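# Move the green pen onto the white plate

## Task

Take the green pen off the blue plate and set it on the white plate, then leave it so that neither gripper (nor a wrist camera cable) is in contact with the pen.

## Robot and tools

Robot: two arms on a table, left_arm on the +y side and right_arm on the -y side. The names do not match image sides. Each arm has a two-finger gripper. The fingers point along the gripper's +z axis and close along its y axis. end_effector_position is the point midway between the finger pads, roughly 1 cm short of the fingertips.

Frames: the scene frame has its origin at table-top height, halfway between the two nominal bases, with +x out over the table and +z up. Fixed cameras and the table use the scene frame. Every hand pose, velocity, target and wrist camera pose is given in that arm's own base frame. Calibrated bases in the scene frame: left_arm at (-0.015, +0.340, 0) m, quat_wxyz (+1.000, 0, 0, -0.004); right_arm at (+0.046, -0.370, 0) m, quat_wxyz (+1.000, 0, 0, +0.015). Up is +z in both base frames. Printed poses can be off by a few centimetres, more when an arm is stretched far.

Row format (shared by execute_actions and move): one flat list of 16 plain numbers covering both arms, even if only one arm moves. Order: left_arm x, y, z, qw, qx, qy, qz, opening, then right_arm in the same order. x, y, z form an absolute goal position in metres, and qw..qz an absolute orientation with w first. Both are in that arm's base frame; they are not offsets. The opening runs from -1 (closed) to +1 (fully open, 0.093 m). It is also absolute, and 0 is a real command. Send an unchanged quaternion in every row to keep a gripper's heading, rather than copying a reported quaternion that may have drifted. For an idle arm, repeat its last reported full pose and its intended opening in every call.

execute_actions(actions, cameras): actions is a list of actions. Each action is a table of at most 15 rows, and each row lasts one 1/30 s step. A short table repeats its final row until the 15 steps are used. A target more than 0.6 m from the gripper's starting position along any of its axes makes that action fail for both arms. If the first action fails this check, or any action is malformed, the whole call is rejected. An empty list just returns the state. cameras picks which images come back: null, omitted or ["all"] gives all, [] gives none. The names are cam_head_left, cam_head_right, cam_left_wrist and cam_right_wrist, each 672x504.

move(target, speed, blend, opening_speed, blocking, cameras): drives each gripper in a straight line from its Hand target to the row given. target is a single 16-number row, or a list of up to 15 rows done in sequence within a shared 10 s cap. There is no 0.6 m check here. speed is in m/s, from 0.002 to 2.9, default 0.25, and rotation is capped at twice that in rad/s. Give one value, or one for each leg. blend, in metres, rounds corners in a list. The default 0 stops at each corner. opening_speed is the finger rate in scale units per second, at least 0.2. With blocking=false the call returns after about 0.5 s while the motion continues, and a new move takes over from the current point. Paths ignore obstacles and the other arm. Fast moves lag, overshoot and hit harder. Keep paths away from an arm's own base, or its shoulder posture may flip. Opening changes in later rows wait until the arms and fingers are still. The result ends with a move: line giving the outcome (done, off_target, moving, held, fault) and any limits (paced means the pose was clipped, held means steps were withheld). done means within 10 mm and 2 degrees; it says nothing about contact.

wait(seconds 0 to 10) lets time pass while the last commands stay in force. stop brakes a running move. zoom_image(camera, region [x0, y0, x1, y1] in pixels, at most 504x504) enlarges part of that camera's most recent image. finished_scene(scene) ends scene 1 for good; call it only when the pen rests on the white plate untouched.

Result lines: end_effector_position and end_effector_quat_wxyz; Hand target, the point each arm is actually heading for, which may stop short of your command, so send the rest next; Tool commands; grip_measured, on the opening scale; Joint positions, with the gripper gap in metres last; Joint velocities, where "within noise" means at rest; Joint torques, which include gravity, and whose first three values wrap at ±28 N m; plus any MOTOR HOT or OVER-TEMPERATURE FAULT line. Joint ranges (rad): waist -2.618 to 3.054, shoulder 0.000 to 3.142, elbow 0.000 to 3.142 (straight at 2.901), wrist pitch, wrist yaw -1.571 to 1.571, wrist roll -2.094 to 2.094.

Control quirks: each step the commanded orientation is clipped to 40 degrees from the measured one. Friction and weight leave the gripper low, short or tilted, and small moves may fail or go sideways. Check the pose after each move and correct any tilt.

Gripping: the pads meet at a reading of about -0.94, and each millimetre of object width adds about 0.0208. Readings may be biased high by up to 0.02. A full-force grip on a rigid object needs a number about 0.24 below the width reading. A thin round pen may need an even lower number, and sending -1 gives no proof that it is held, so confirm with the cameras. Keep sending the closing number while carrying. To release, send a value well above the width reading, then lift clear.

Avoid: dropping the pen or letting go while it moves; anything leaving the table; slams or hard presses; arms striking each other, or one gripper closing on the other's fingers; long stretched holds, which heat motors (warning at 75 °C, the arm folds at 90 °C, it goes limp at 100 °C). Thinking time lets the scene run on.

Each tool is called after "Request:" by a JSON object that holds its "op" and its "data", one argument or row to a line.

## Session

Request:
{"op": "execute_actions", "data": {
  "actions": []
}}

Scene clock: 0.00 s.
left_arm: end_effector_position=(+0.3778, +0.0433, +0.0662) grip_measured=+1.000 end_effector_quat_wxyz=(+0.538, -0.102, +0.832, +0.092) | right_arm: end_effector_position=(+0.3883, -0.0296, +0.0658) grip_measured=+1.000 end_effector_quat_wxyz=(+0.518, +0.069, +0.847, -0.101)
Joint positions: left_arm=[-0.004 1.596 0.356 0.807 -0.27 -0.075 0.093] | right_arm=[0.046 1.599 0.425 0.694 0.285 0.036 0.093]
Joint velocities: within noise
Joint torques (N m): no reading
Motor temperatures (°C): left_arm=[26 28 30 30 26 28 26] | right_arm=[27 30 26 26 26 27 27]
Heat: left arm: 30 °C; right arm: 30 °C.
Hand target: left_arm +0.3805, +0.0433, +0.0712; +0.544, -0.103, +0.828, +0.092 | right_arm +0.3904, -0.0295, +0.0699; +0.523, +0.070, +0.844, -0.100
Tool commands: left_gripper/opening=+1.0 right_gripper/opening=+1.0

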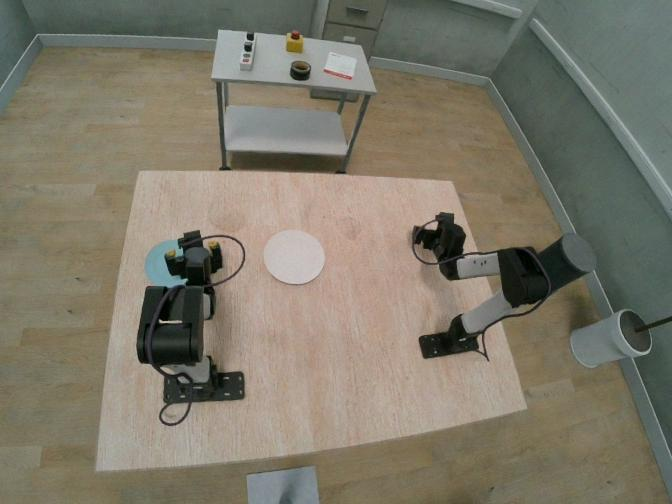

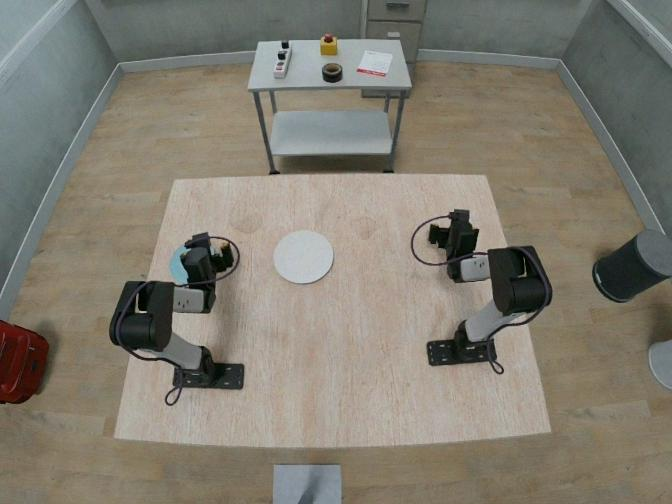

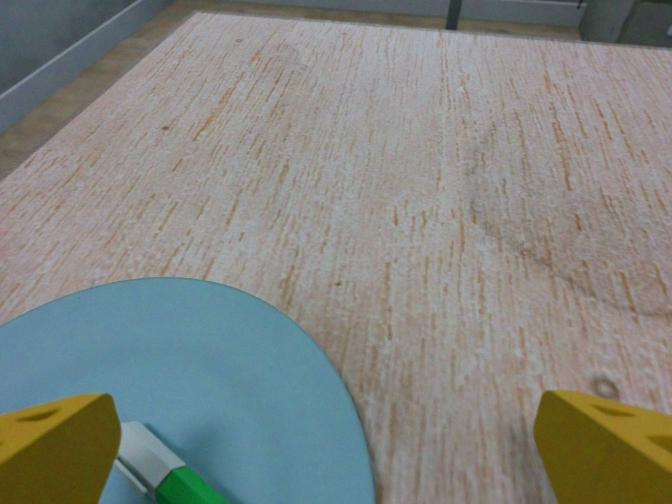

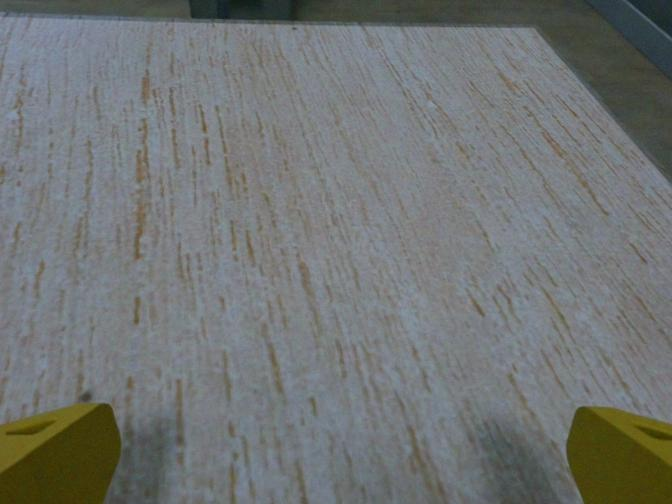

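Request:
{"op": "move", "data": {
  "target": [0.28, 0.06, 0.22, 0.342, 0, 0.940, 0, 1, 0.3904, -0.0295, 0.0699, 0.523, 0.070, 0.844, -0.100, 1],
  "speed": 0.3
}}

Scene clock: 13.87 s.
left_arm: end_effector_position=(+0.2779, +0.0624, +0.2068) grip_measured=+1.000 end_effector_quat_wxyz=(+0.337, -0.015, +0.941, +0.005) | right_arm: end_effector_position=(+0.3883, -0.0296, +0.0658) grip_measured=+1.000 end_effector_quat_wxyz=(+0.518, +0.069, +0.847, -0.101)
Joint positions: left_arm=[0.332 1.05 1.02 -0.875 0.188 0.234 0.093] | right_arm=[0.046 1.599 0.425 0.694 0.285 0.036 0.093]
Joint velocities: within noise
Joint torques (N m): left_arm=[0.54 -1.36 12.29 1.47 0.37 0.2] | right_arm=[0.23 -6.08 5.2 2.64 0 0.08]
Motor temperatures (°C): left_arm=[26 29 32 33 26 28 26] | right_arm=[27 31 27 30 26 27 27]
Heat: left arm: 33 °C; right arm: 31 °C.
Hand target: left_arm +0.2790, +0.0613, +0.2202; +0.343, -0.007, +0.939, +0.001 | right_arm +0.3904, -0.0295, +0.0699; +0.523, +0.070, +0.844, -0.100
Off the commanded pose: left_arm 0.014 m, 2 deg | right_arm 0.005 m, 1 deg.
move: off_target (left_arm)

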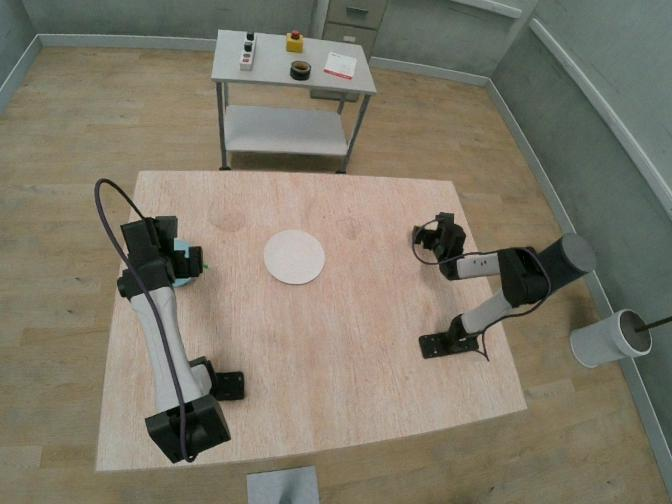

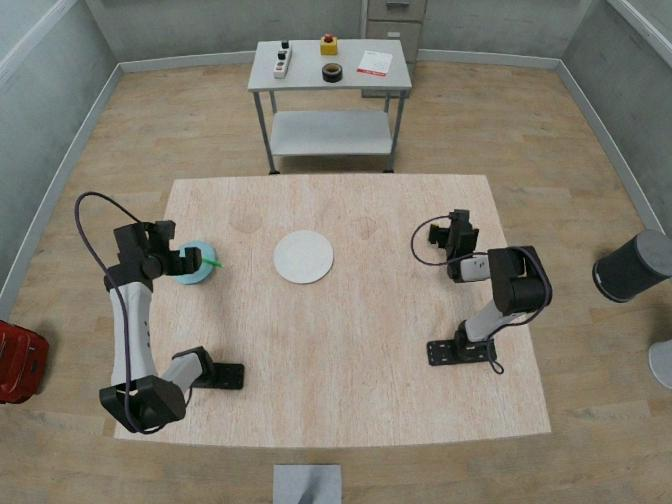

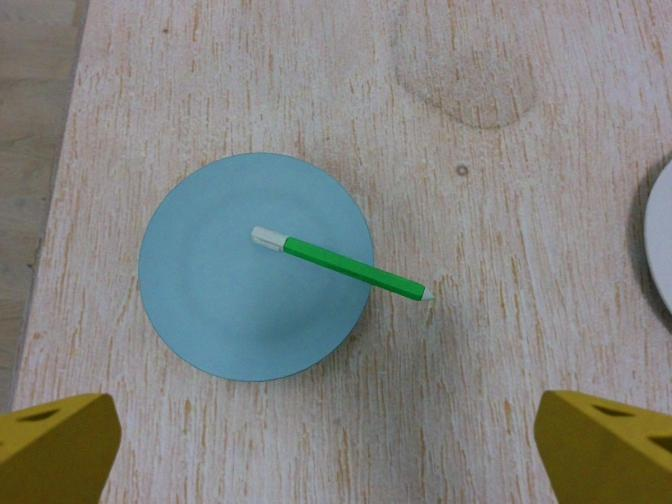

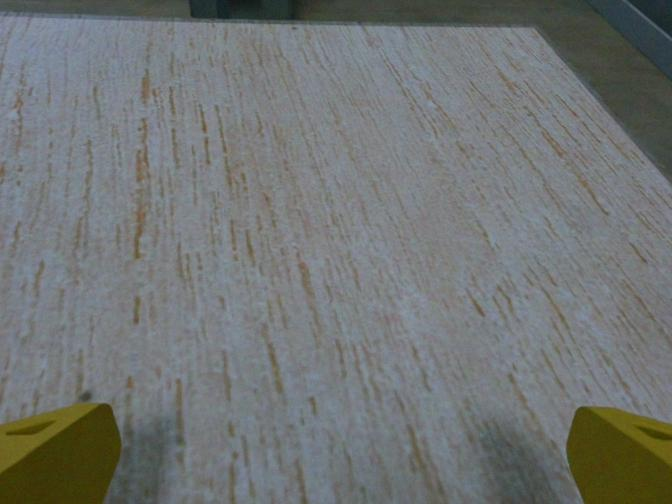

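Request:
{"op": "move", "data": {
  "target": [0.367, 0.056, 0.13, 0, -0.574, 0.819, 0, 1, 0.3904, -0.0295, 0.0699, 0.523, 0.070, 0.844, -0.100, 1],
  "speed": 0.35
}}

Scene clock: 71.20 s.
left_arm: end_effector_position=(+0.3605, +0.0530, +0.1265) grip_measured=+1.000 end_effector_quat_wxyz=(-0.002, -0.560, +0.829, +0.005) | right_arm: end_effector_position=(+0.3883, -0.0296, +0.0658) grip_measured=+1.000 end_effector_quat_wxyz=(+0.518, +0.069, +0.847, -0.101)
Joint positions: left_arm=[0.142 1.936 1.731 -1.374 -0.008 -1.046 0.093] | right_arm=[0.046 1.599 0.425 0.694 0.285 0.036 0.093]
Joint velocities: within noise
Joint torques (N m): left_arm=[0.58 -6.54 10.29 0.28 0.12 -0.15] | right_arm=[0.17 -6.06 5.23 2.63 0.01 0.09]
Motor temperatures (°C): left_arm=[26 29 42 33 26 28 26] | right_arm=[27 33 30 35 26 27 27]
Heat: left arm: 42 °C; right arm: 35 °C.
Hand target: left_arm +0.3668, +0.0542, +0.1310; +0.000, -0.569, +0.822, -0.003 | right_arm +0.3904, -0.0295, +0.0699; +0.523, +0.070, +0.844, -0.100
Off the commanded pose: left_arm 0.008 m, 2 deg | right_arm 0.005 m, 1 deg.
move: done

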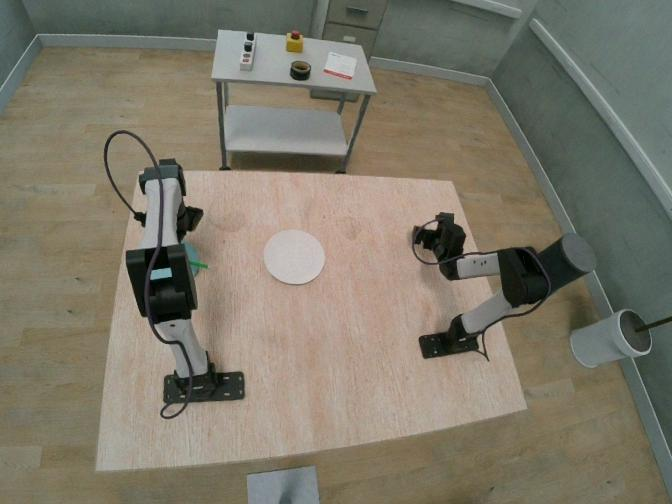

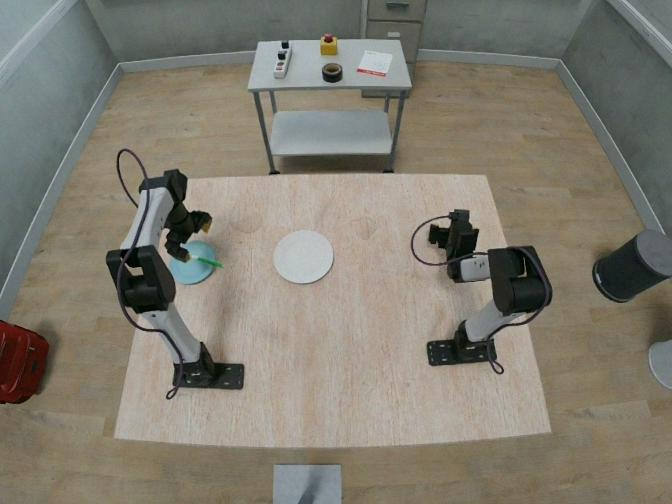

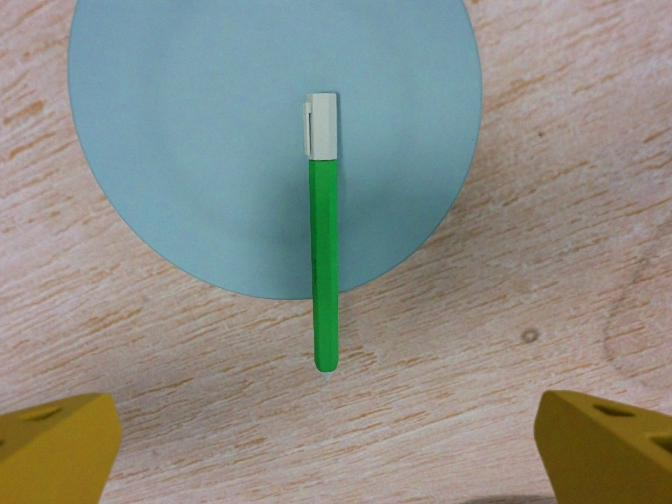

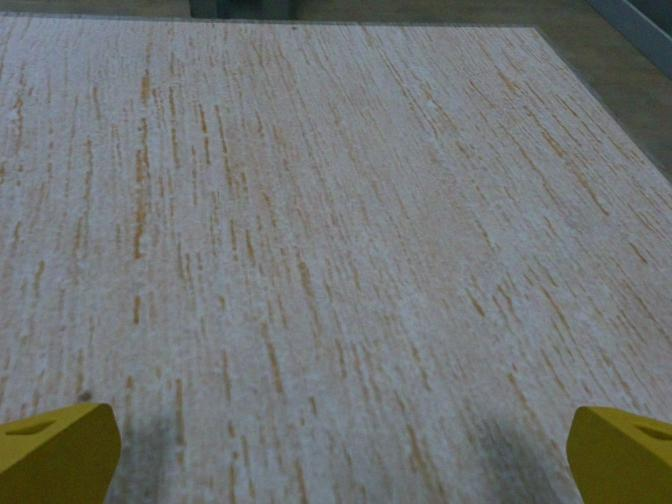

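Request:
{"op": "zoom_image", "data": {
  "camera": "cam_left_wrist",
  "region": [200, 60, 460, 400]
}}

Scaled by 1.482.

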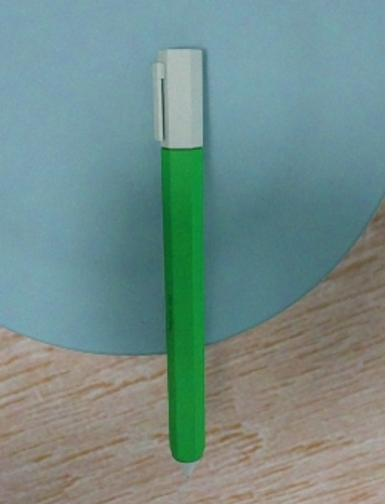

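Request:
{"op": "move", "data": {
  "target": [0.367, 0.056, 0.06, 0, -0.574, 0.819, 0, 0.0, 0.3904, -0.0295, 0.0699, 0.523, 0.070, 0.844, -0.100, 1],
  "speed": 0.2,
  "opening_speed": 2,
  "cameras": ["cam_left_wrist"]
}}

Scene clock: 110.10 s.
left_arm: end_effector_position=(+0.3691, +0.0542, +0.0685) grip_measured=+0.003 end_effector_quat_wxyz=(+0.007, -0.563, +0.826, +0.001) | right_arm: end_effector_position=(+0.3883, -0.0296, +0.0658) grip_measured=+1.000 end_effector_quat_wxyz=(+0.518, +0.069, +0.847, -0.101)
Joint positions: left_arm=[0.142 1.969 1.545 -1.136 -0.008 -1.055 0.045] | right_arm=[0.046 1.599 0.425 0.694 0.285 0.036 0.093]
Joint velocities: within noise
Joint torques (N m): left_arm=[0.77 -7.27 4.9 0.66 0.05 -0.15] | right_arm=[0.21 -6.06 5.19 2.63 0.01 0.08]
Motor temperatures (°C): left_arm=[26 34 41 32 26 28 26] | right_arm=[27 33 30 37 26 27 27]
Heat: left arm: 41 °C; right arm: 37 °C.
Hand target: left_arm +0.3671, +0.0560, +0.0602; +0.000, -0.574, +0.819, +0.000 | right_arm +0.3904, -0.0295, +0.0699; +0.523, +0.070, +0.844, -0.100
Off the commanded pose: left_arm 0.009 m, 2 deg | right_arm 0.005 m, 1 deg.
move: done
Images, in order (width x height): cam_left_wrist 672x504.

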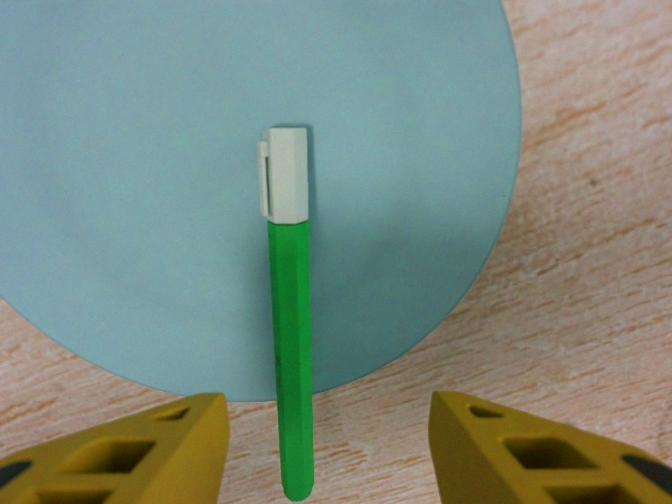

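Request:
{"op": "move", "data": {
  "target": [0.345, 0.0225, 0.06, 0, -0.566, 0.824, 0, 0.0, 0.3904, -0.0295, 0.0699, 0.523, 0.070, 0.844, -0.100, 1],
  "speed": 0.2,
  "cameras": ["cam_left_wrist"]
}}

Scene clock: 177.53 s.
left_arm: end_effector_position=(+0.3460, +0.0248, +0.0553) grip_measured=+0.003 end_effector_quat_wxyz=(-0.010, -0.561, +0.828, +0.010) | right_arm: end_effector_position=(+0.3883, -0.0296, +0.0658) grip_measured=+1.000 end_effector_quat_wxyz=(+0.518, +0.069, +0.847, -0.101)
Joint positions: left_arm=[0.068 1.917 1.42 -1.101 -0.008 -1.122 0.045] | right_arm=[0.046 1.599 0.425 0.694 0.285 0.036 0.093]
Joint velocities: within noise
Joint torques (N m): left_arm=[-0.27 -9.92 4.4 0.53 0.05 -0.16] | right_arm=[0.2 -6.09 5.22 2.63 0 0.08]
Motor temperatures (°C): left_arm=[26 36 35 31 26 28 26] | right_arm=[27 34 31 40 26 27 27]
Heat: left arm: 36 °C; right arm: 40 °C.
Hand target: left_arm +0.3447, +0.0228, +0.0600; -0.001, -0.566, +0.824, +0.001 | right_arm +0.3904, -0.0295, +0.0699; +0.523, +0.070, +0.844, -0.100
Off the commanded pose: left_arm 0.005 m, 2 deg | right_arm 0.005 m, 1 deg.
move: done
Images, in order (width x height): cam_left_wrist 672x504.

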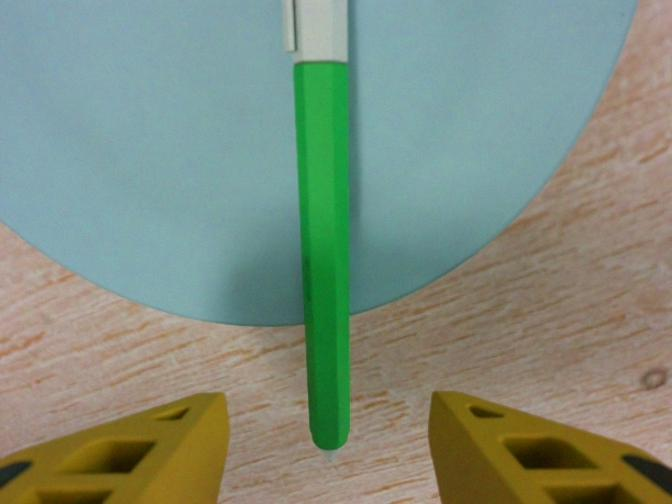

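Request:
{"op": "move", "data": {
  "target": [0.343, 0.017, 0.036, 0.004, -0.566, 0.824, -0.004, 0.0, 0.3904, -0.0295, 0.0699, 0.523, 0.070, 0.844, -0.100, 1],
  "speed": 0.1,
  "cameras": ["cam_left_wrist"]
}}

Scene clock: 186.87 s.
left_arm: end_effector_position=(+0.3442, +0.0212, +0.0337) grip_measured=+0.003 end_effector_quat_wxyz=(-0.002, -0.562, +0.827, +0.006) | right_arm: end_effector_position=(+0.3883, -0.0296, +0.0658) grip_measured=+1.000 end_effector_quat_wxyz=(+0.518, +0.069, +0.847, -0.101)
Joint positions: left_arm=[0.058 1.917 1.33 -0.992 -0.008 -1.136 0.045] | right_arm=[0.046 1.599 0.425 0.694 0.285 0.036 0.093]
Joint velocities: within noise
Joint torques (N m): left_arm=[-0.69 -9.2 4.37 0.62 0.08 -0.15] | right_arm=[0.23 -6.08 5.22 2.63 0.01 0.08]
Motor temperatures (°C): left_arm=[26 37 35 31 26 28 26] | right_arm=[27 34 31 41 26 27 27]
Heat: left arm: 37 °C; right arm: 41 °C.
Hand target: left_arm +0.3431, +0.0171, +0.0359; +0.004, -0.566, +0.825, -0.004 | right_arm +0.3904, -0.0295, +0.0699; +0.523, +0.070, +0.844, -0.100
Off the commanded pose: left_arm 0.005 m, 1 deg | right_arm 0.005 m, 1 deg.
move: done
Images, in order (width x height): cam_left_wrist 672x504.

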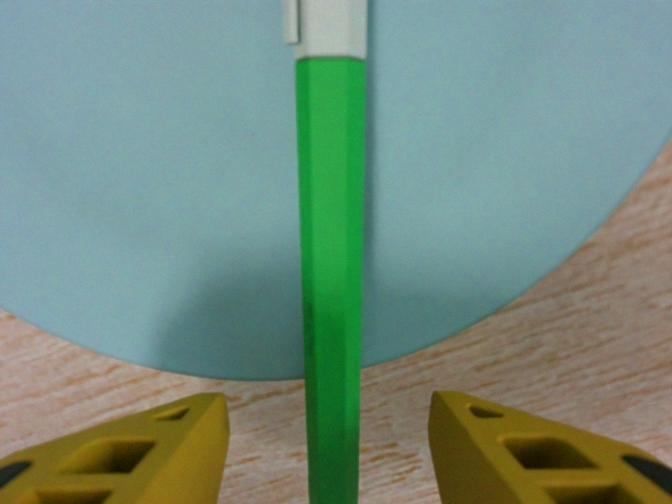

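Request:
{"op": "move", "data": {
  "target": [0.342, 0.0105, 0.029, 0.002, -0.566, 0.824, -0.006, 0.0, 0.3904, -0.0295, 0.0699, 0.523, 0.070, 0.844, -0.100, 1],
  "speed": 0.08,
  "cameras": ["cam_left_wrist"]
}}

Scene clock: 202.13 s.
left_arm: end_effector_position=(+0.3434, +0.0153, +0.0286) grip_measured=+0.003 end_effector_quat_wxyz=(-0.001, -0.563, +0.827, +0.003) | right_arm: end_effector_position=(+0.3883, -0.0296, +0.0658) grip_measured=+1.000 end_effector_quat_wxyz=(+0.518, +0.069, +0.847, -0.101)
Joint positions: left_arm=[0.042 1.917 1.309 -0.967 -0.005 -1.153 0.045] | right_arm=[0.046 1.599 0.425 0.694 0.285 0.036 0.093]
Joint velocities: within noise
Joint torques (N m): left_arm=[-0.77 -8.72 4.33 0.58 0.11 -0.16] | right_arm=[0.18 -6.05 5.22 2.63 0.01 0.09]
Motor temperatures (°C): left_arm=[26 37 34 31 26 28 26] | right_arm=[27 34 31 41 26 27 27]
Heat: left arm: 37 °C; right arm: 41 °C.
Hand target: left_arm +0.3419, +0.0104, +0.0290; +0.001, -0.566, +0.824, -0.006 | right_arm +0.3904, -0.0295, +0.0699; +0.523, +0.070, +0.844, -0.100
Off the commanded pose: left_arm 0.005 m, 1 deg | right_arm 0.005 m, 1 deg.
move: done
Images, in order (width x height): cam_left_wrist 672x504.

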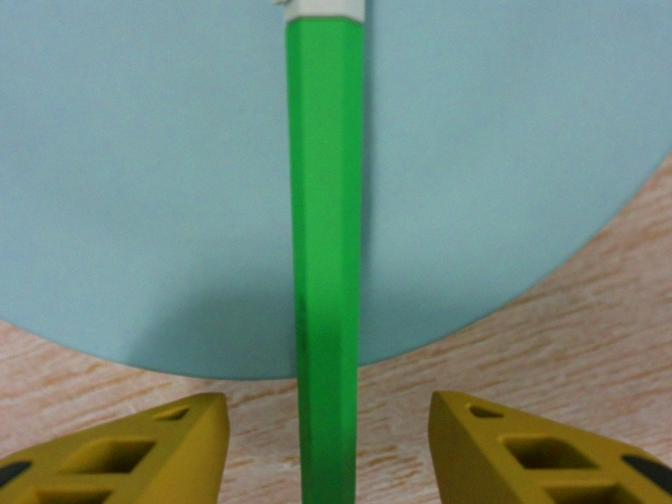

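Request:
{"op": "move", "data": {
  "target": [0.342, 0.0105, 0.029, 0.002, -0.566, 0.824, -0.006, -1.0, 0.3904, -0.0295, 0.0699, 0.523, 0.070, 0.844, -0.100, 1],
  "speed": 0.08,
  "opening_speed": 0.7,
  "cameras": ["cam_left_wrist"]
}}

Scene clock: 214.53 s.
left_arm: end_effector_position=(+0.3437, +0.0154, +0.0286) grip_measured=-0.882 end_effector_quat_wxyz=(+0.000, -0.563, +0.827, +0.003) | right_arm: end_effector_position=(+0.3883, -0.0296, +0.0658) grip_measured=+1.000 end_effector_quat_wxyz=(+0.518, +0.069, +0.847, -0.101)
Joint positions: left_arm=[0.042 1.917 1.309 -0.966 -0.005 -1.153 0.003] | right_arm=[0.046 1.599 0.425 0.694 0.285 0.036 0.093]
Joint velocities: within noise
Joint torques (N m): left_arm=[-0.77 -8.72 4.31 0.61 0.11 -0.15] | right_arm=[0.18 -6.04 5.22 2.63 0 0.08]
Motor temperatures (°C): left_arm=[26 38 34 31 26 28 26] | right_arm=[27 34 31 42 26 27 27]
Heat: left arm: 38 °C; right arm: 42 °C.
Hand target: left_arm +0.3421, +0.0106, +0.0290; +0.002, -0.566, +0.825, -0.006 | right_arm +0.3904, -0.0295, +0.0699; +0.523, +0.070, +0.844, -0.100
Off the commanded pose: left_arm 0.005 m, 1 deg | right_arm 0.005 m, 1 deg.
move: done
Images, in order (width x height): cam_left_wrist 672x504.

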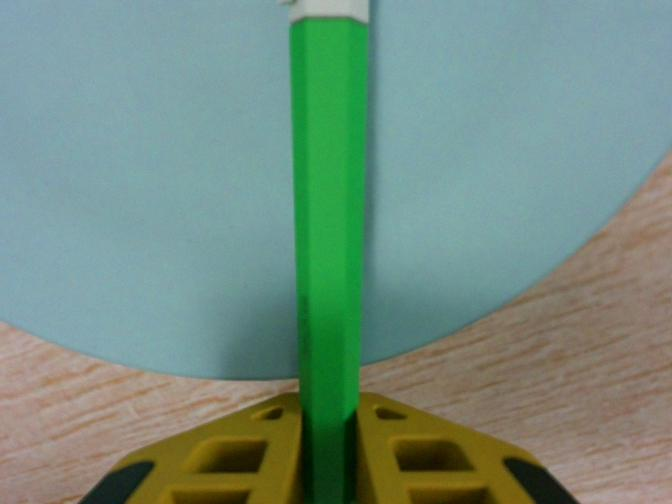

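Request:
{"op": "move", "data": {
  "target": [
    [0.342, 0.0115, 0.12, 0.001, -0.566, 0.824, -0.003, -1.0, 0.3904, -0.0295, 0.0699, 0.523, 0.070, 0.844, -0.100, 1],
    [0.335, -0.27, 0.15, 0, -0.3007, 0.9537, 0, -1.0, 0.3904, -0.0295, 0.0699, 0.523, 0.070, 0.844, -0.100, 1]
  ],
  "speed": [0.12, 0.25],
  "blend": 0.03
}}

Scene clock: 234.50 s.
left_arm: end_effector_position=(+0.3296, -0.2679, +0.1465) grip_measured=-0.890 end_effector_quat_wxyz=(+0.009, -0.291, +0.957, -0.008) | right_arm: end_effector_position=(+0.3883, -0.0296, +0.0658) grip_measured=+1.000 end_effector_quat_wxyz=(+0.518, +0.069, +0.847, -0.101)
Joint positions: left_arm=[-0.684 2.195 2.2 -1.552 -0.005 -1.276 0.002] | right_arm=[0.046 1.599 0.425 0.694 0.285 0.036 0.093]
Joint velocities: within noise
Joint torques (N m): left_arm=[0.55 -8.14 10.07 0.3 -0.02 -0.13] | right_arm=[0.23 -6.05 5.22 2.63 0.01 0.09]
Motor temperatures (°C): left_arm=[26 38 34 31 26 28 27] | right_arm=[27 34 31 42 26 27 27]
Heat: left arm: 38 °C; right arm: 42 °C.
Hand target: left_arm +0.3343, -0.2685, +0.1495; +0.010, -0.301, +0.954, -0.012 | right_arm +0.3904, -0.0295, +0.0699; +0.523, +0.070, +0.844, -0.100
Off the commanded pose: left_arm 0.007 m, 2 deg | right_arm 0.005 m, 1 deg.
joint sent to its limit (left arm) — joint 4 (wrist pitch), lower limit. The joint targets still meet the commanded pose.
move: done

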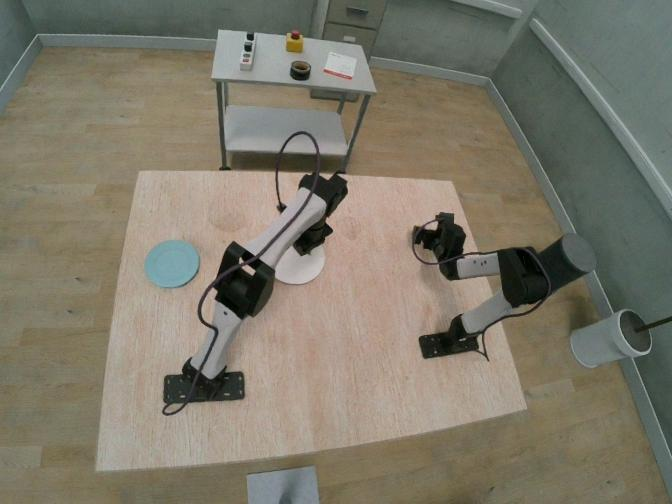

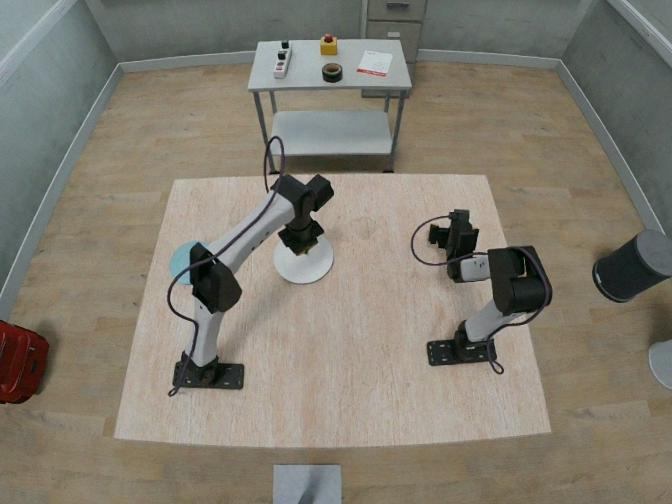

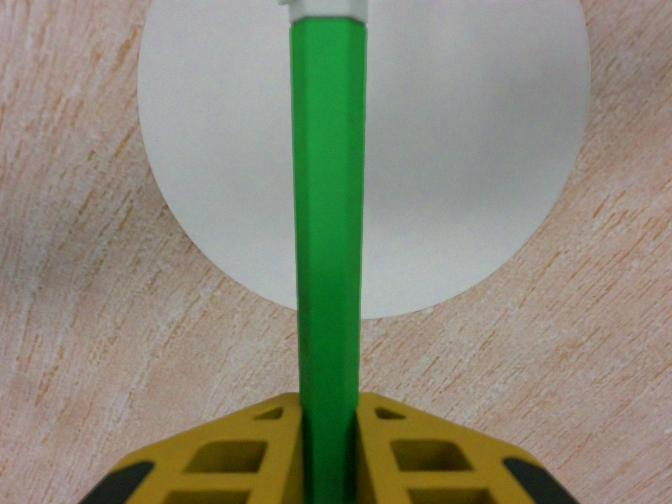

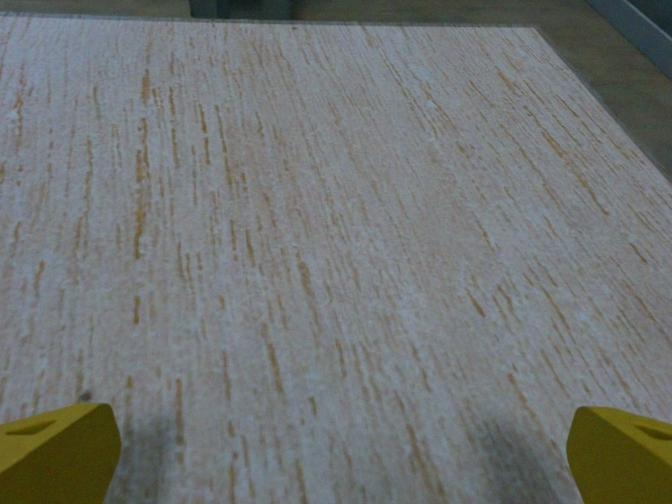

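Request:
{"op": "move", "data": {
  "target": [0.347, -0.279, 0.05, 0.058, -0.298, 0.952, 0.018, -1.0, 0.3904, -0.0295, 0.0699, 0.523, 0.070, 0.844, -0.100, 1],
  "speed": 0.2
}}

Scene clock: 259.83 s.
left_arm: end_effector_position=(+0.3470, -0.2807, +0.0585) grip_measured=-0.890 end_effector_quat_wxyz=(+0.049, -0.293, +0.955, +0.008) | right_arm: end_effector_position=(+0.3883, -0.0296, +0.0658) grip_measured=+1.000 end_effector_quat_wxyz=(+0.518, +0.069, +0.847, -0.101)
Joint positions: left_arm=[-0.715 2.247 1.929 -1.214 -0.092 -1.31 0.002] | right_arm=[0.046 1.599 0.425 0.694 0.285 0.036 0.093]
Joint velocities: within noise
Joint torques (N m): left_arm=[-0.68 -9.25 4.98 0.71 -0.45 -0.16] | right_arm=[0.21 -6.09 5.22 2.63 0.01 0.09]
Motor temperatures (°C): left_arm=[26 41 36 31 26 28 27] | right_arm=[27 34 31 43 26 27 27]
Heat: left arm: 41 °C; right arm: 43 °C.
Hand target: left_arm +0.3470, -0.2788, +0.0501; +0.058, -0.298, +0.953, +0.018 | right_arm +0.3904, -0.0295, +0.0699; +0.523, +0.070, +0.844, -0.100
Off the commanded pose: left_arm 0.009 m, 2 deg | right_arm 0.005 m, 1 deg.
move: done

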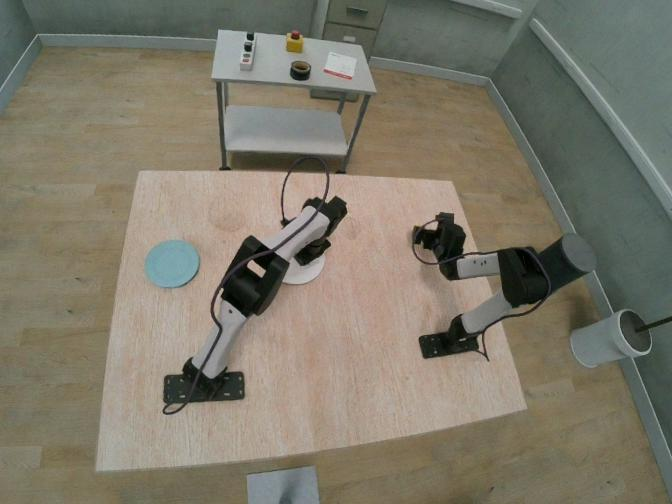

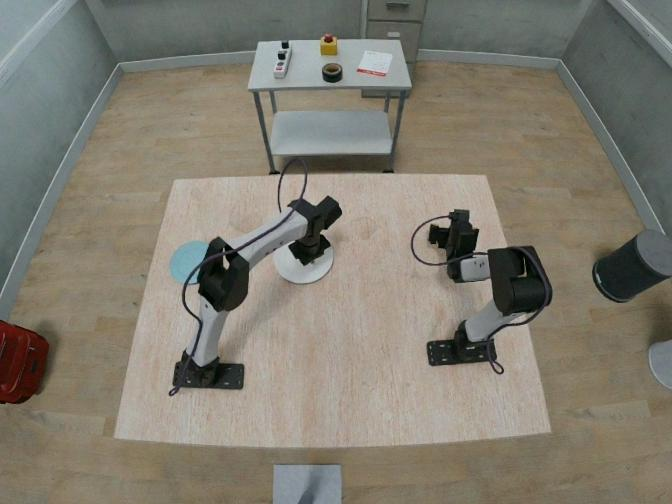

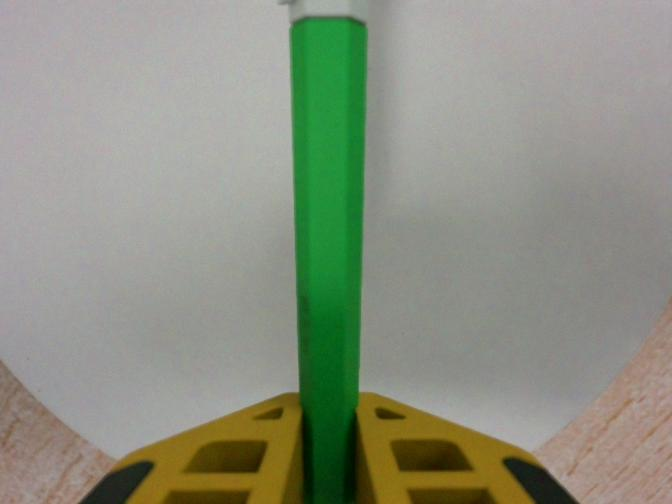

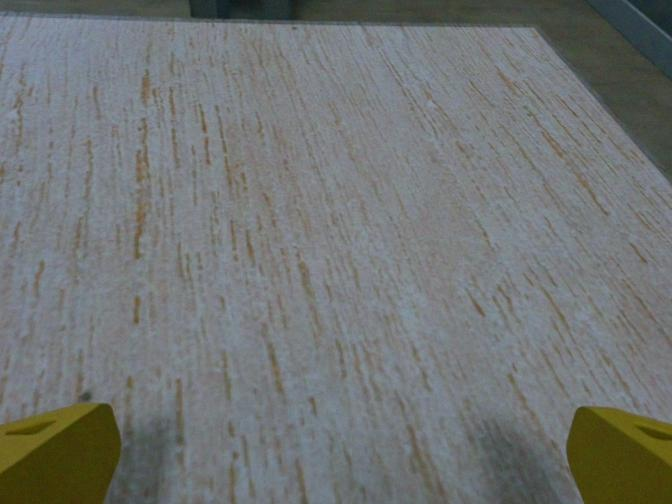

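Request:
{"op": "move", "data": {
  "target": [0.347, -0.279, 0.026, 0.062, -0.298, 0.952, 0.022, -1.0, 0.3904, -0.0295, 0.0699, 0.523, 0.070, 0.844, -0.100, 1],
  "speed": 0.08,
  "cameras": ["cam_left_wrist"]
}}

Scene clock: 270.50 s.
left_arm: end_effector_position=(+0.3481, -0.2818, +0.0387) grip_measured=-0.890 end_effector_quat_wxyz=(+0.056, -0.295, +0.954, +0.007) | right_arm: end_effector_position=(+0.3883, -0.0296, +0.0658) grip_measured=+1.000 end_effector_quat_wxyz=(+0.518, +0.069, +0.847, -0.101)
Joint positions: left_arm=[-0.719 2.256 1.864 -1.133 -0.103 -1.316 0.002] | right_arm=[0.046 1.599 0.425 0.694 0.285 0.036 0.093]
Joint velocities: within noise
Joint torques (N m): left_arm=[-0.69 -8.64 4.78 0.72 -0.44 -0.15] | right_arm=[0.2 -6.08 5.23 2.63 0.01 0.08]
Motor temperatures (°C): left_arm=[26 42 36 31 26 28 27] | right_arm=[27 34 31 43 26 27 27]
Heat: left arm: 42 °C; right arm: 43 °C.
Hand target: left_arm +0.3468, -0.2787, +0.0262; +0.062, -0.298, +0.952, +0.022 | right_arm +0.3904, -0.0295, +0.0699; +0.523, +0.070, +0.844, -0.100
Off the commanded pose: left_arm 0.013 m, 2 deg | right_arm 0.005 m, 1 deg.
move: off_target (left_arm)
Images, in order (width x height): cam_left_wrist 672x504.

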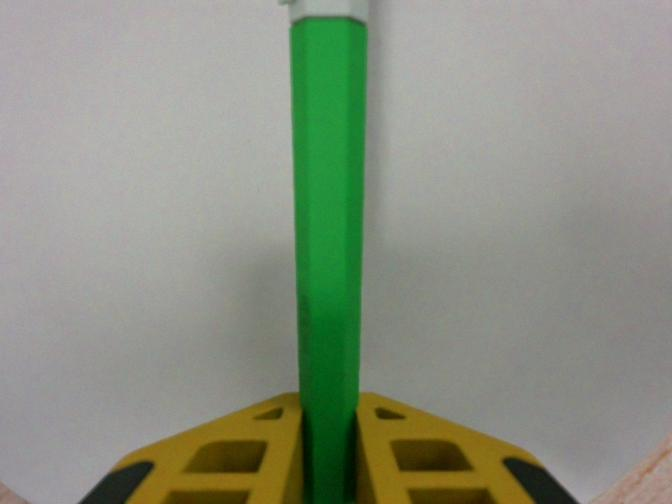

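Request:
{"op": "move", "data": {
  "target": [0.347, -0.278, 0.016, 0.062, -0.298, 0.952, 0.022, -1.0, 0.3904, -0.0295, 0.0699, 0.523, 0.070, 0.844, -0.100, 1],
  "speed": 0.06,
  "cameras": ["cam_left_wrist"]
}}

Scene clock: 276.27 s.
left_arm: end_effector_position=(+0.3483, -0.2819, +0.0314) grip_measured=-0.890 end_effector_quat_wxyz=(+0.057, -0.295, +0.954, +0.005) | right_arm: end_effector_position=(+0.3883, -0.0296, +0.0658) grip_measured=+1.000 end_effector_quat_wxyz=(+0.518, +0.069, +0.847, -0.101)
Joint positions: left_arm=[-0.719 2.256 1.835 -1.098 -0.103 -1.316 0.002] | right_arm=[0.046 1.599 0.425 0.694 0.285 0.036 0.093]
Joint velocities: within noise
Joint torques (N m): left_arm=[-0.53 -8.21 4.68 0.74 -0.43 -0.12] | right_arm=[0.2 -6.06 5.26 2.63 0.02 0.1]
Motor temperatures (°C): left_arm=[26 42 36 31 26 28 27] | right_arm=[27 34 31 44 26 27 27]
Heat: left arm: 42 °C; right arm: 44 °C.
Hand target: left_arm +0.3466, -0.2777, +0.0164; +0.062, -0.298, +0.952, +0.022 | right_arm +0.3904, -0.0295, +0.0699; +0.523, +0.070, +0.844, -0.100
Off the commanded pose: left_arm 0.016 m, 2 deg | right_arm 0.005 m, 1 deg.
move: off_target (left_arm)
Images, in order (width x height): cam_left_wrist 672x504.

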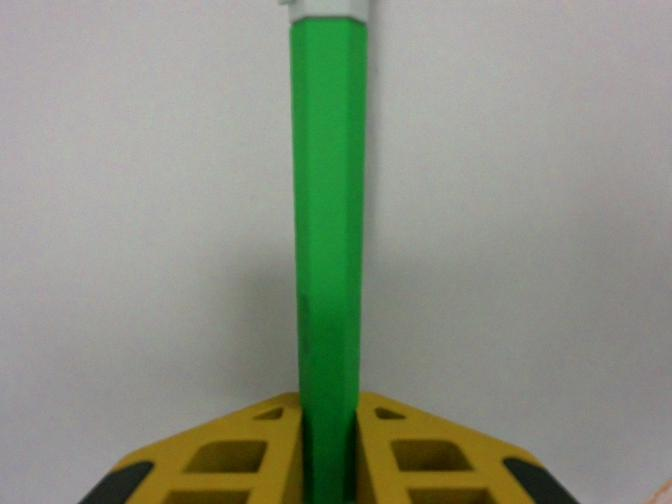

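Request:
{"op": "move", "data": {
  "target": [0.347, -0.278, 0.008, 0.062, -0.298, 0.952, 0.022, -1.0, 0.3904, -0.0295, 0.0699, 0.523, 0.070, 0.844, -0.100, 1],
  "speed": 0.05,
  "cameras": ["cam_left_wrist"]
}}

Scene clock: 282.73 s.
left_arm: end_effector_position=(+0.3477, -0.2814, +0.0236) grip_measured=-0.890 end_effector_quat_wxyz=(+0.056, -0.295, +0.954, +0.008) | right_arm: end_effector_position=(+0.3883, -0.0296, +0.0658) grip_measured=+1.000 end_effector_quat_wxyz=(+0.518, +0.069, +0.847, -0.101)
Joint positions: left_arm=[-0.719 2.265 1.82 -1.079 -0.103 -1.316 0.002] | right_arm=[0.046 1.599 0.425 0.694 0.285 0.036 0.093]
Joint velocities: within noise
Joint torques (N m): left_arm=[-0.53 -8.35 4.34 0.83 -0.43 -0.12] | right_arm=[0.17 -6.04 5.23 2.63 0.01 0.08]
Motor temperatures (°C): left_arm=[26 43 35 31 26 28 27] | right_arm=[27 34 31 44 26 27 27]
Heat: left arm: 43 °C; right arm: 44 °C.
Hand target: left_arm +0.3467, -0.2778, +0.0084; +0.062, -0.298, +0.952, +0.022 | right_arm +0.3904, -0.0295, +0.0699; +0.523, +0.070, +0.844, -0.100
Off the commanded pose: left_arm 0.016 m, 2 deg | right_arm 0.005 m, 1 deg.
move: off_target (left_arm)
Images, in order (width x height): cam_left_wrist 672x504.

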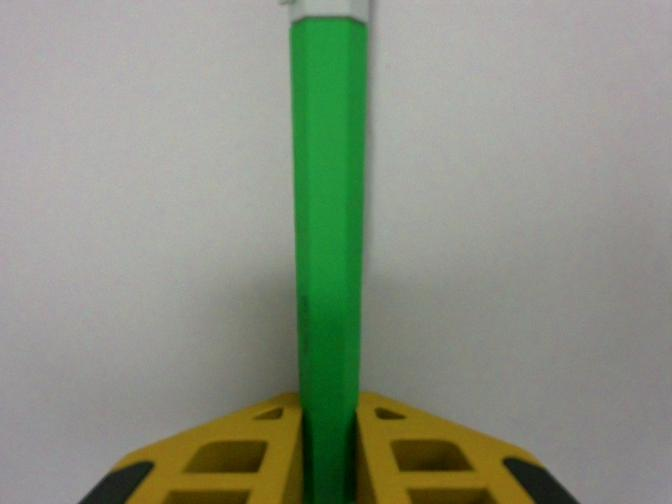

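Request:
{"op": "move", "data": {
  "target": [0.347, -0.278, 0.003, 0.062, -0.298, 0.952, 0.022, -1.0, 0.3904, -0.0295, 0.0699, 0.523, 0.070, 0.844, -0.100, 1],
  "speed": 0.03,
  "cameras": ["cam_left_wrist"]
}}

Scene clock: 288.53 s.
left_arm: end_effector_position=(+0.3476, -0.2810, +0.0227) grip_measured=-0.891 end_effector_quat_wxyz=(+0.056, -0.295, +0.954, +0.008) | right_arm: end_effector_position=(+0.3883, -0.0296, +0.0658) grip_measured=+1.000 end_effector_quat_wxyz=(+0.518, +0.069, +0.847, -0.101)
Joint positions: left_arm=[-0.719 2.265 1.816 -1.076 -0.105 -1.316 0.002] | right_arm=[0.046 1.599 0.425 0.694 0.285 0.036 0.093]
Joint velocities: within noise
Joint torques (N m): left_arm=[-0.54 -7.99 3.6 0.95 -0.42 -0.12] | right_arm=[0.2 -6.06 5.2 2.63 0.02 0.08]
Motor temperatures (°C): left_arm=[26 42 35 31 26 28 27] | right_arm=[27 34 31 44 26 27 27]
Heat: left arm: 42 °C; right arm: 44 °C.
Hand target: left_arm +0.3463, -0.2773, +0.0036; +0.062, -0.298, +0.952, +0.023 | right_arm +0.3904, -0.0295, +0.0699; +0.523, +0.070, +0.844, -0.100
Off the commanded pose: left_arm 0.020 m, 2 deg | right_arm 0.005 m, 1 deg.
move: off_target (left_arm)
Images, in order (width x height): cam_left_wrist 672x504.

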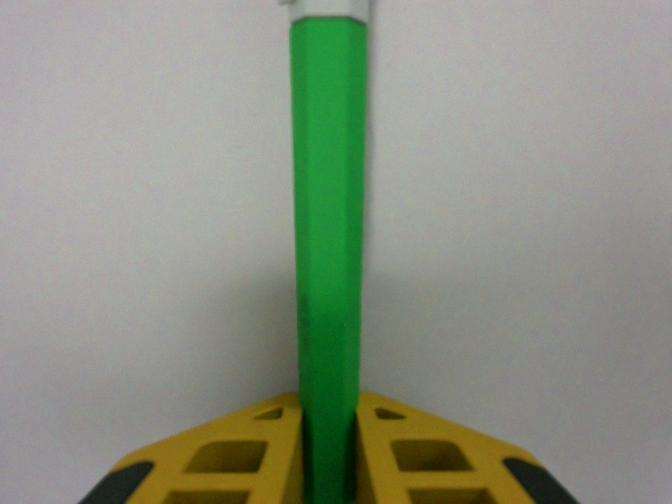

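Request:
{"op": "move", "data": {
  "target": [
    [0.347, -0.2785, 0.010, 0.060, -0.298, 0.952, 0.018, -1.0, 0.3904, -0.0295, 0.0699, 0.523, 0.070, 0.844, -0.100, 1],
    [0.347, -0.2785, 0.0101, 0.060, -0.298, 0.952, 0.018, -0.2, 0.3904, -0.0295, 0.0699, 0.523, 0.070, 0.844, -0.100, 1]
  ],
  "speed": 0.05,
  "opening_speed": 0.7,
  "cameras": ["cam_left_wrist"]
}}

Scene clock: 301.73 s.
left_arm: end_effector_position=(+0.3481, -0.2804, +0.0228) grip_measured=-0.203 end_effector_quat_wxyz=(+0.058, -0.295, +0.954, +0.010) | right_arm: end_effector_position=(+0.3883, -0.0296, +0.0658) grip_measured=+1.000 end_effector_quat_wxyz=(+0.518, +0.069, +0.847, -0.101)
Joint positions: left_arm=[-0.719 2.265 1.816 -1.076 -0.109 -1.316 0.035] | right_arm=[0.046 1.599 0.425 0.694 0.285 0.036 0.093]
Joint velocities: within noise
Joint torques (N m): left_arm=[-0.34 -8.73 4.62 0.8 -0.28 -0.1] | right_arm=[0.21 -6.04 5.23 2.64 0.01 0.08]
Motor temperatures (°C): left_arm=[26 41 35 31 26 28 27] | right_arm=[27 34 31 44 26 27 27]
Heat: left arm: 41 °C; right arm: 44 °C.
Hand target: left_arm +0.3470, -0.2785, +0.0104; +0.060, -0.298, +0.952, +0.018 | right_arm +0.3904, -0.0295, +0.0699; +0.523, +0.070, +0.844, -0.100
Off the commanded pose: left_arm 0.013 m, 1 deg | right_arm 0.005 m, 1 deg.
move: off_target (left_arm); target 2's new opening was sent with left_arm's hand 0.013 m and 1 deg from that target
Images, in order (width x height): cam_left_wrist 672x504.

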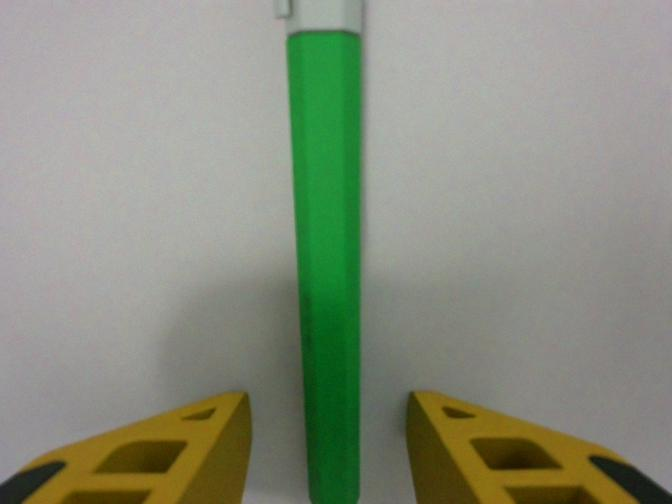

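Request:
{"op": "move", "data": {
  "target": [
    [0.346, -0.2785, 0.08, 0.060, -0.298, 0.952, 0.018, -0.2, 0.3904, -0.0295, 0.0699, 0.523, 0.070, 0.844, -0.100, 1],
    [0.30, -0.14, 0.18, 0.060, -0.298, 0.952, 0.018, -0.2, 0.3904, -0.0295, 0.0699, 0.523, 0.070, 0.844, -0.100, 1]
  ],
  "speed": [0.1, 0.25],
  "blend": 0.02
}}

Scene clock: 310.03 s.
left_arm: end_effector_position=(+0.3092, -0.1460, +0.1815) grip_measured=-0.203 end_effector_quat_wxyz=(+0.069, -0.304, +0.950, +0.007) | right_arm: end_effector_position=(+0.3883, -0.0296, +0.0658) grip_measured=+1.000 end_effector_quat_wxyz=(+0.518, +0.069, +0.847, -0.101)
Joint positions: left_arm=[-0.495 1.776 1.736 -1.446 -0.109 -1.11 0.035] | right_arm=[0.046 1.599 0.425 0.694 0.285 0.036 0.093]
Joint velocities: within noise
Joint torques (N m): left_arm=[0.08 -8.02 4.41 0.43 -0.12 0.2] | right_arm=[0.18 -6.06 5.24 2.63 0 0.09]
Motor temperatures (°C): left_arm=[26 41 35 31 26 28 27] | right_arm=[27 34 31 44 26 27 27]
Heat: left arm: 41 °C; right arm: 44 °C.
Hand target: left_arm +0.3002, -0.1405, +0.1800; +0.060, -0.298, +0.953, +0.017 | right_arm +0.3904, -0.0295, +0.0699; +0.523, +0.070, +0.844, -0.100
Off the commanded pose: left_arm 0.011 m, 2 deg | right_arm 0.005 m, 1 deg.
move: off_target (left_arm)

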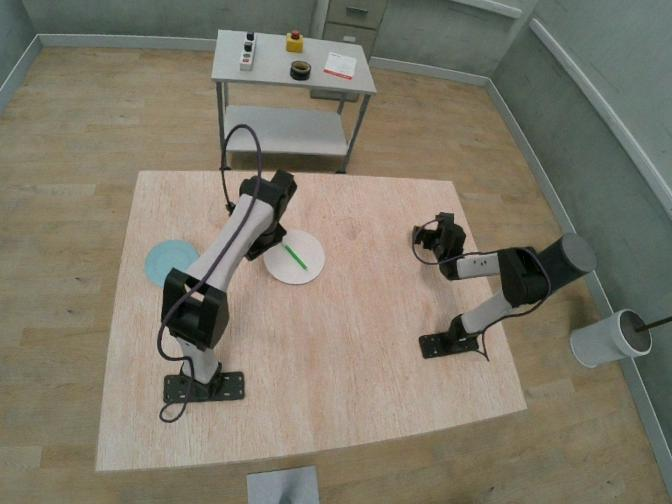

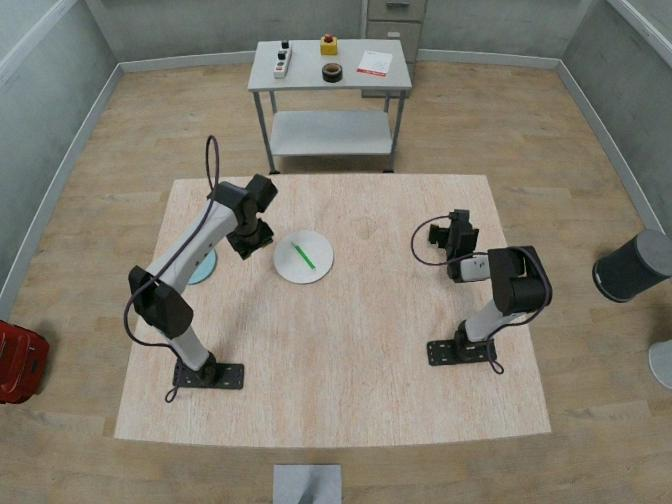

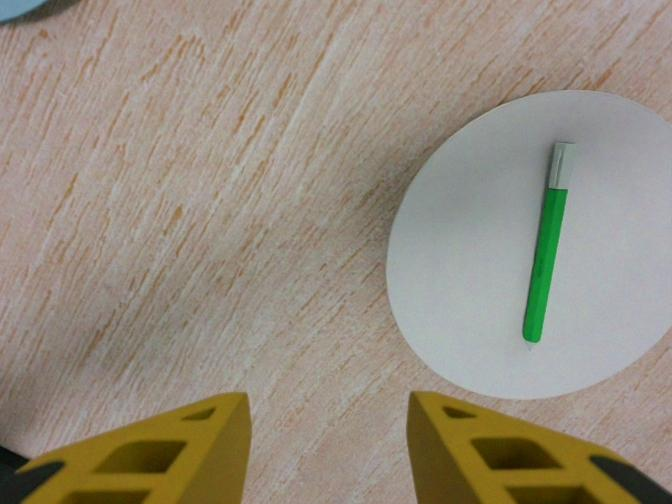

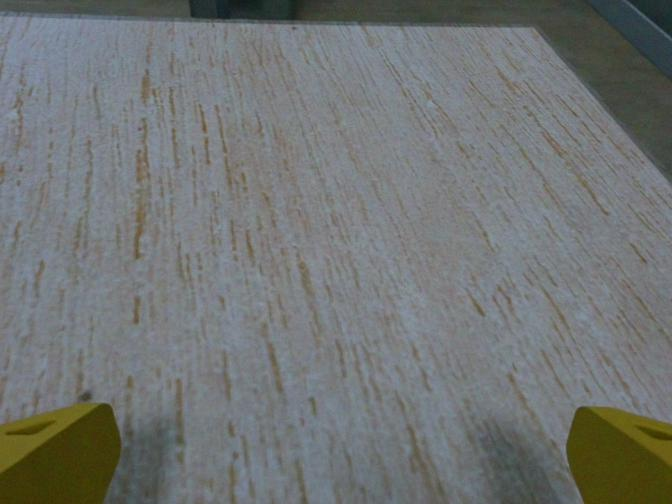

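Pen is resting on the white plate.

Request:
{"op": "finished_scene", "data": {
  "scene": 1
}}

The scene is finished: the task was done.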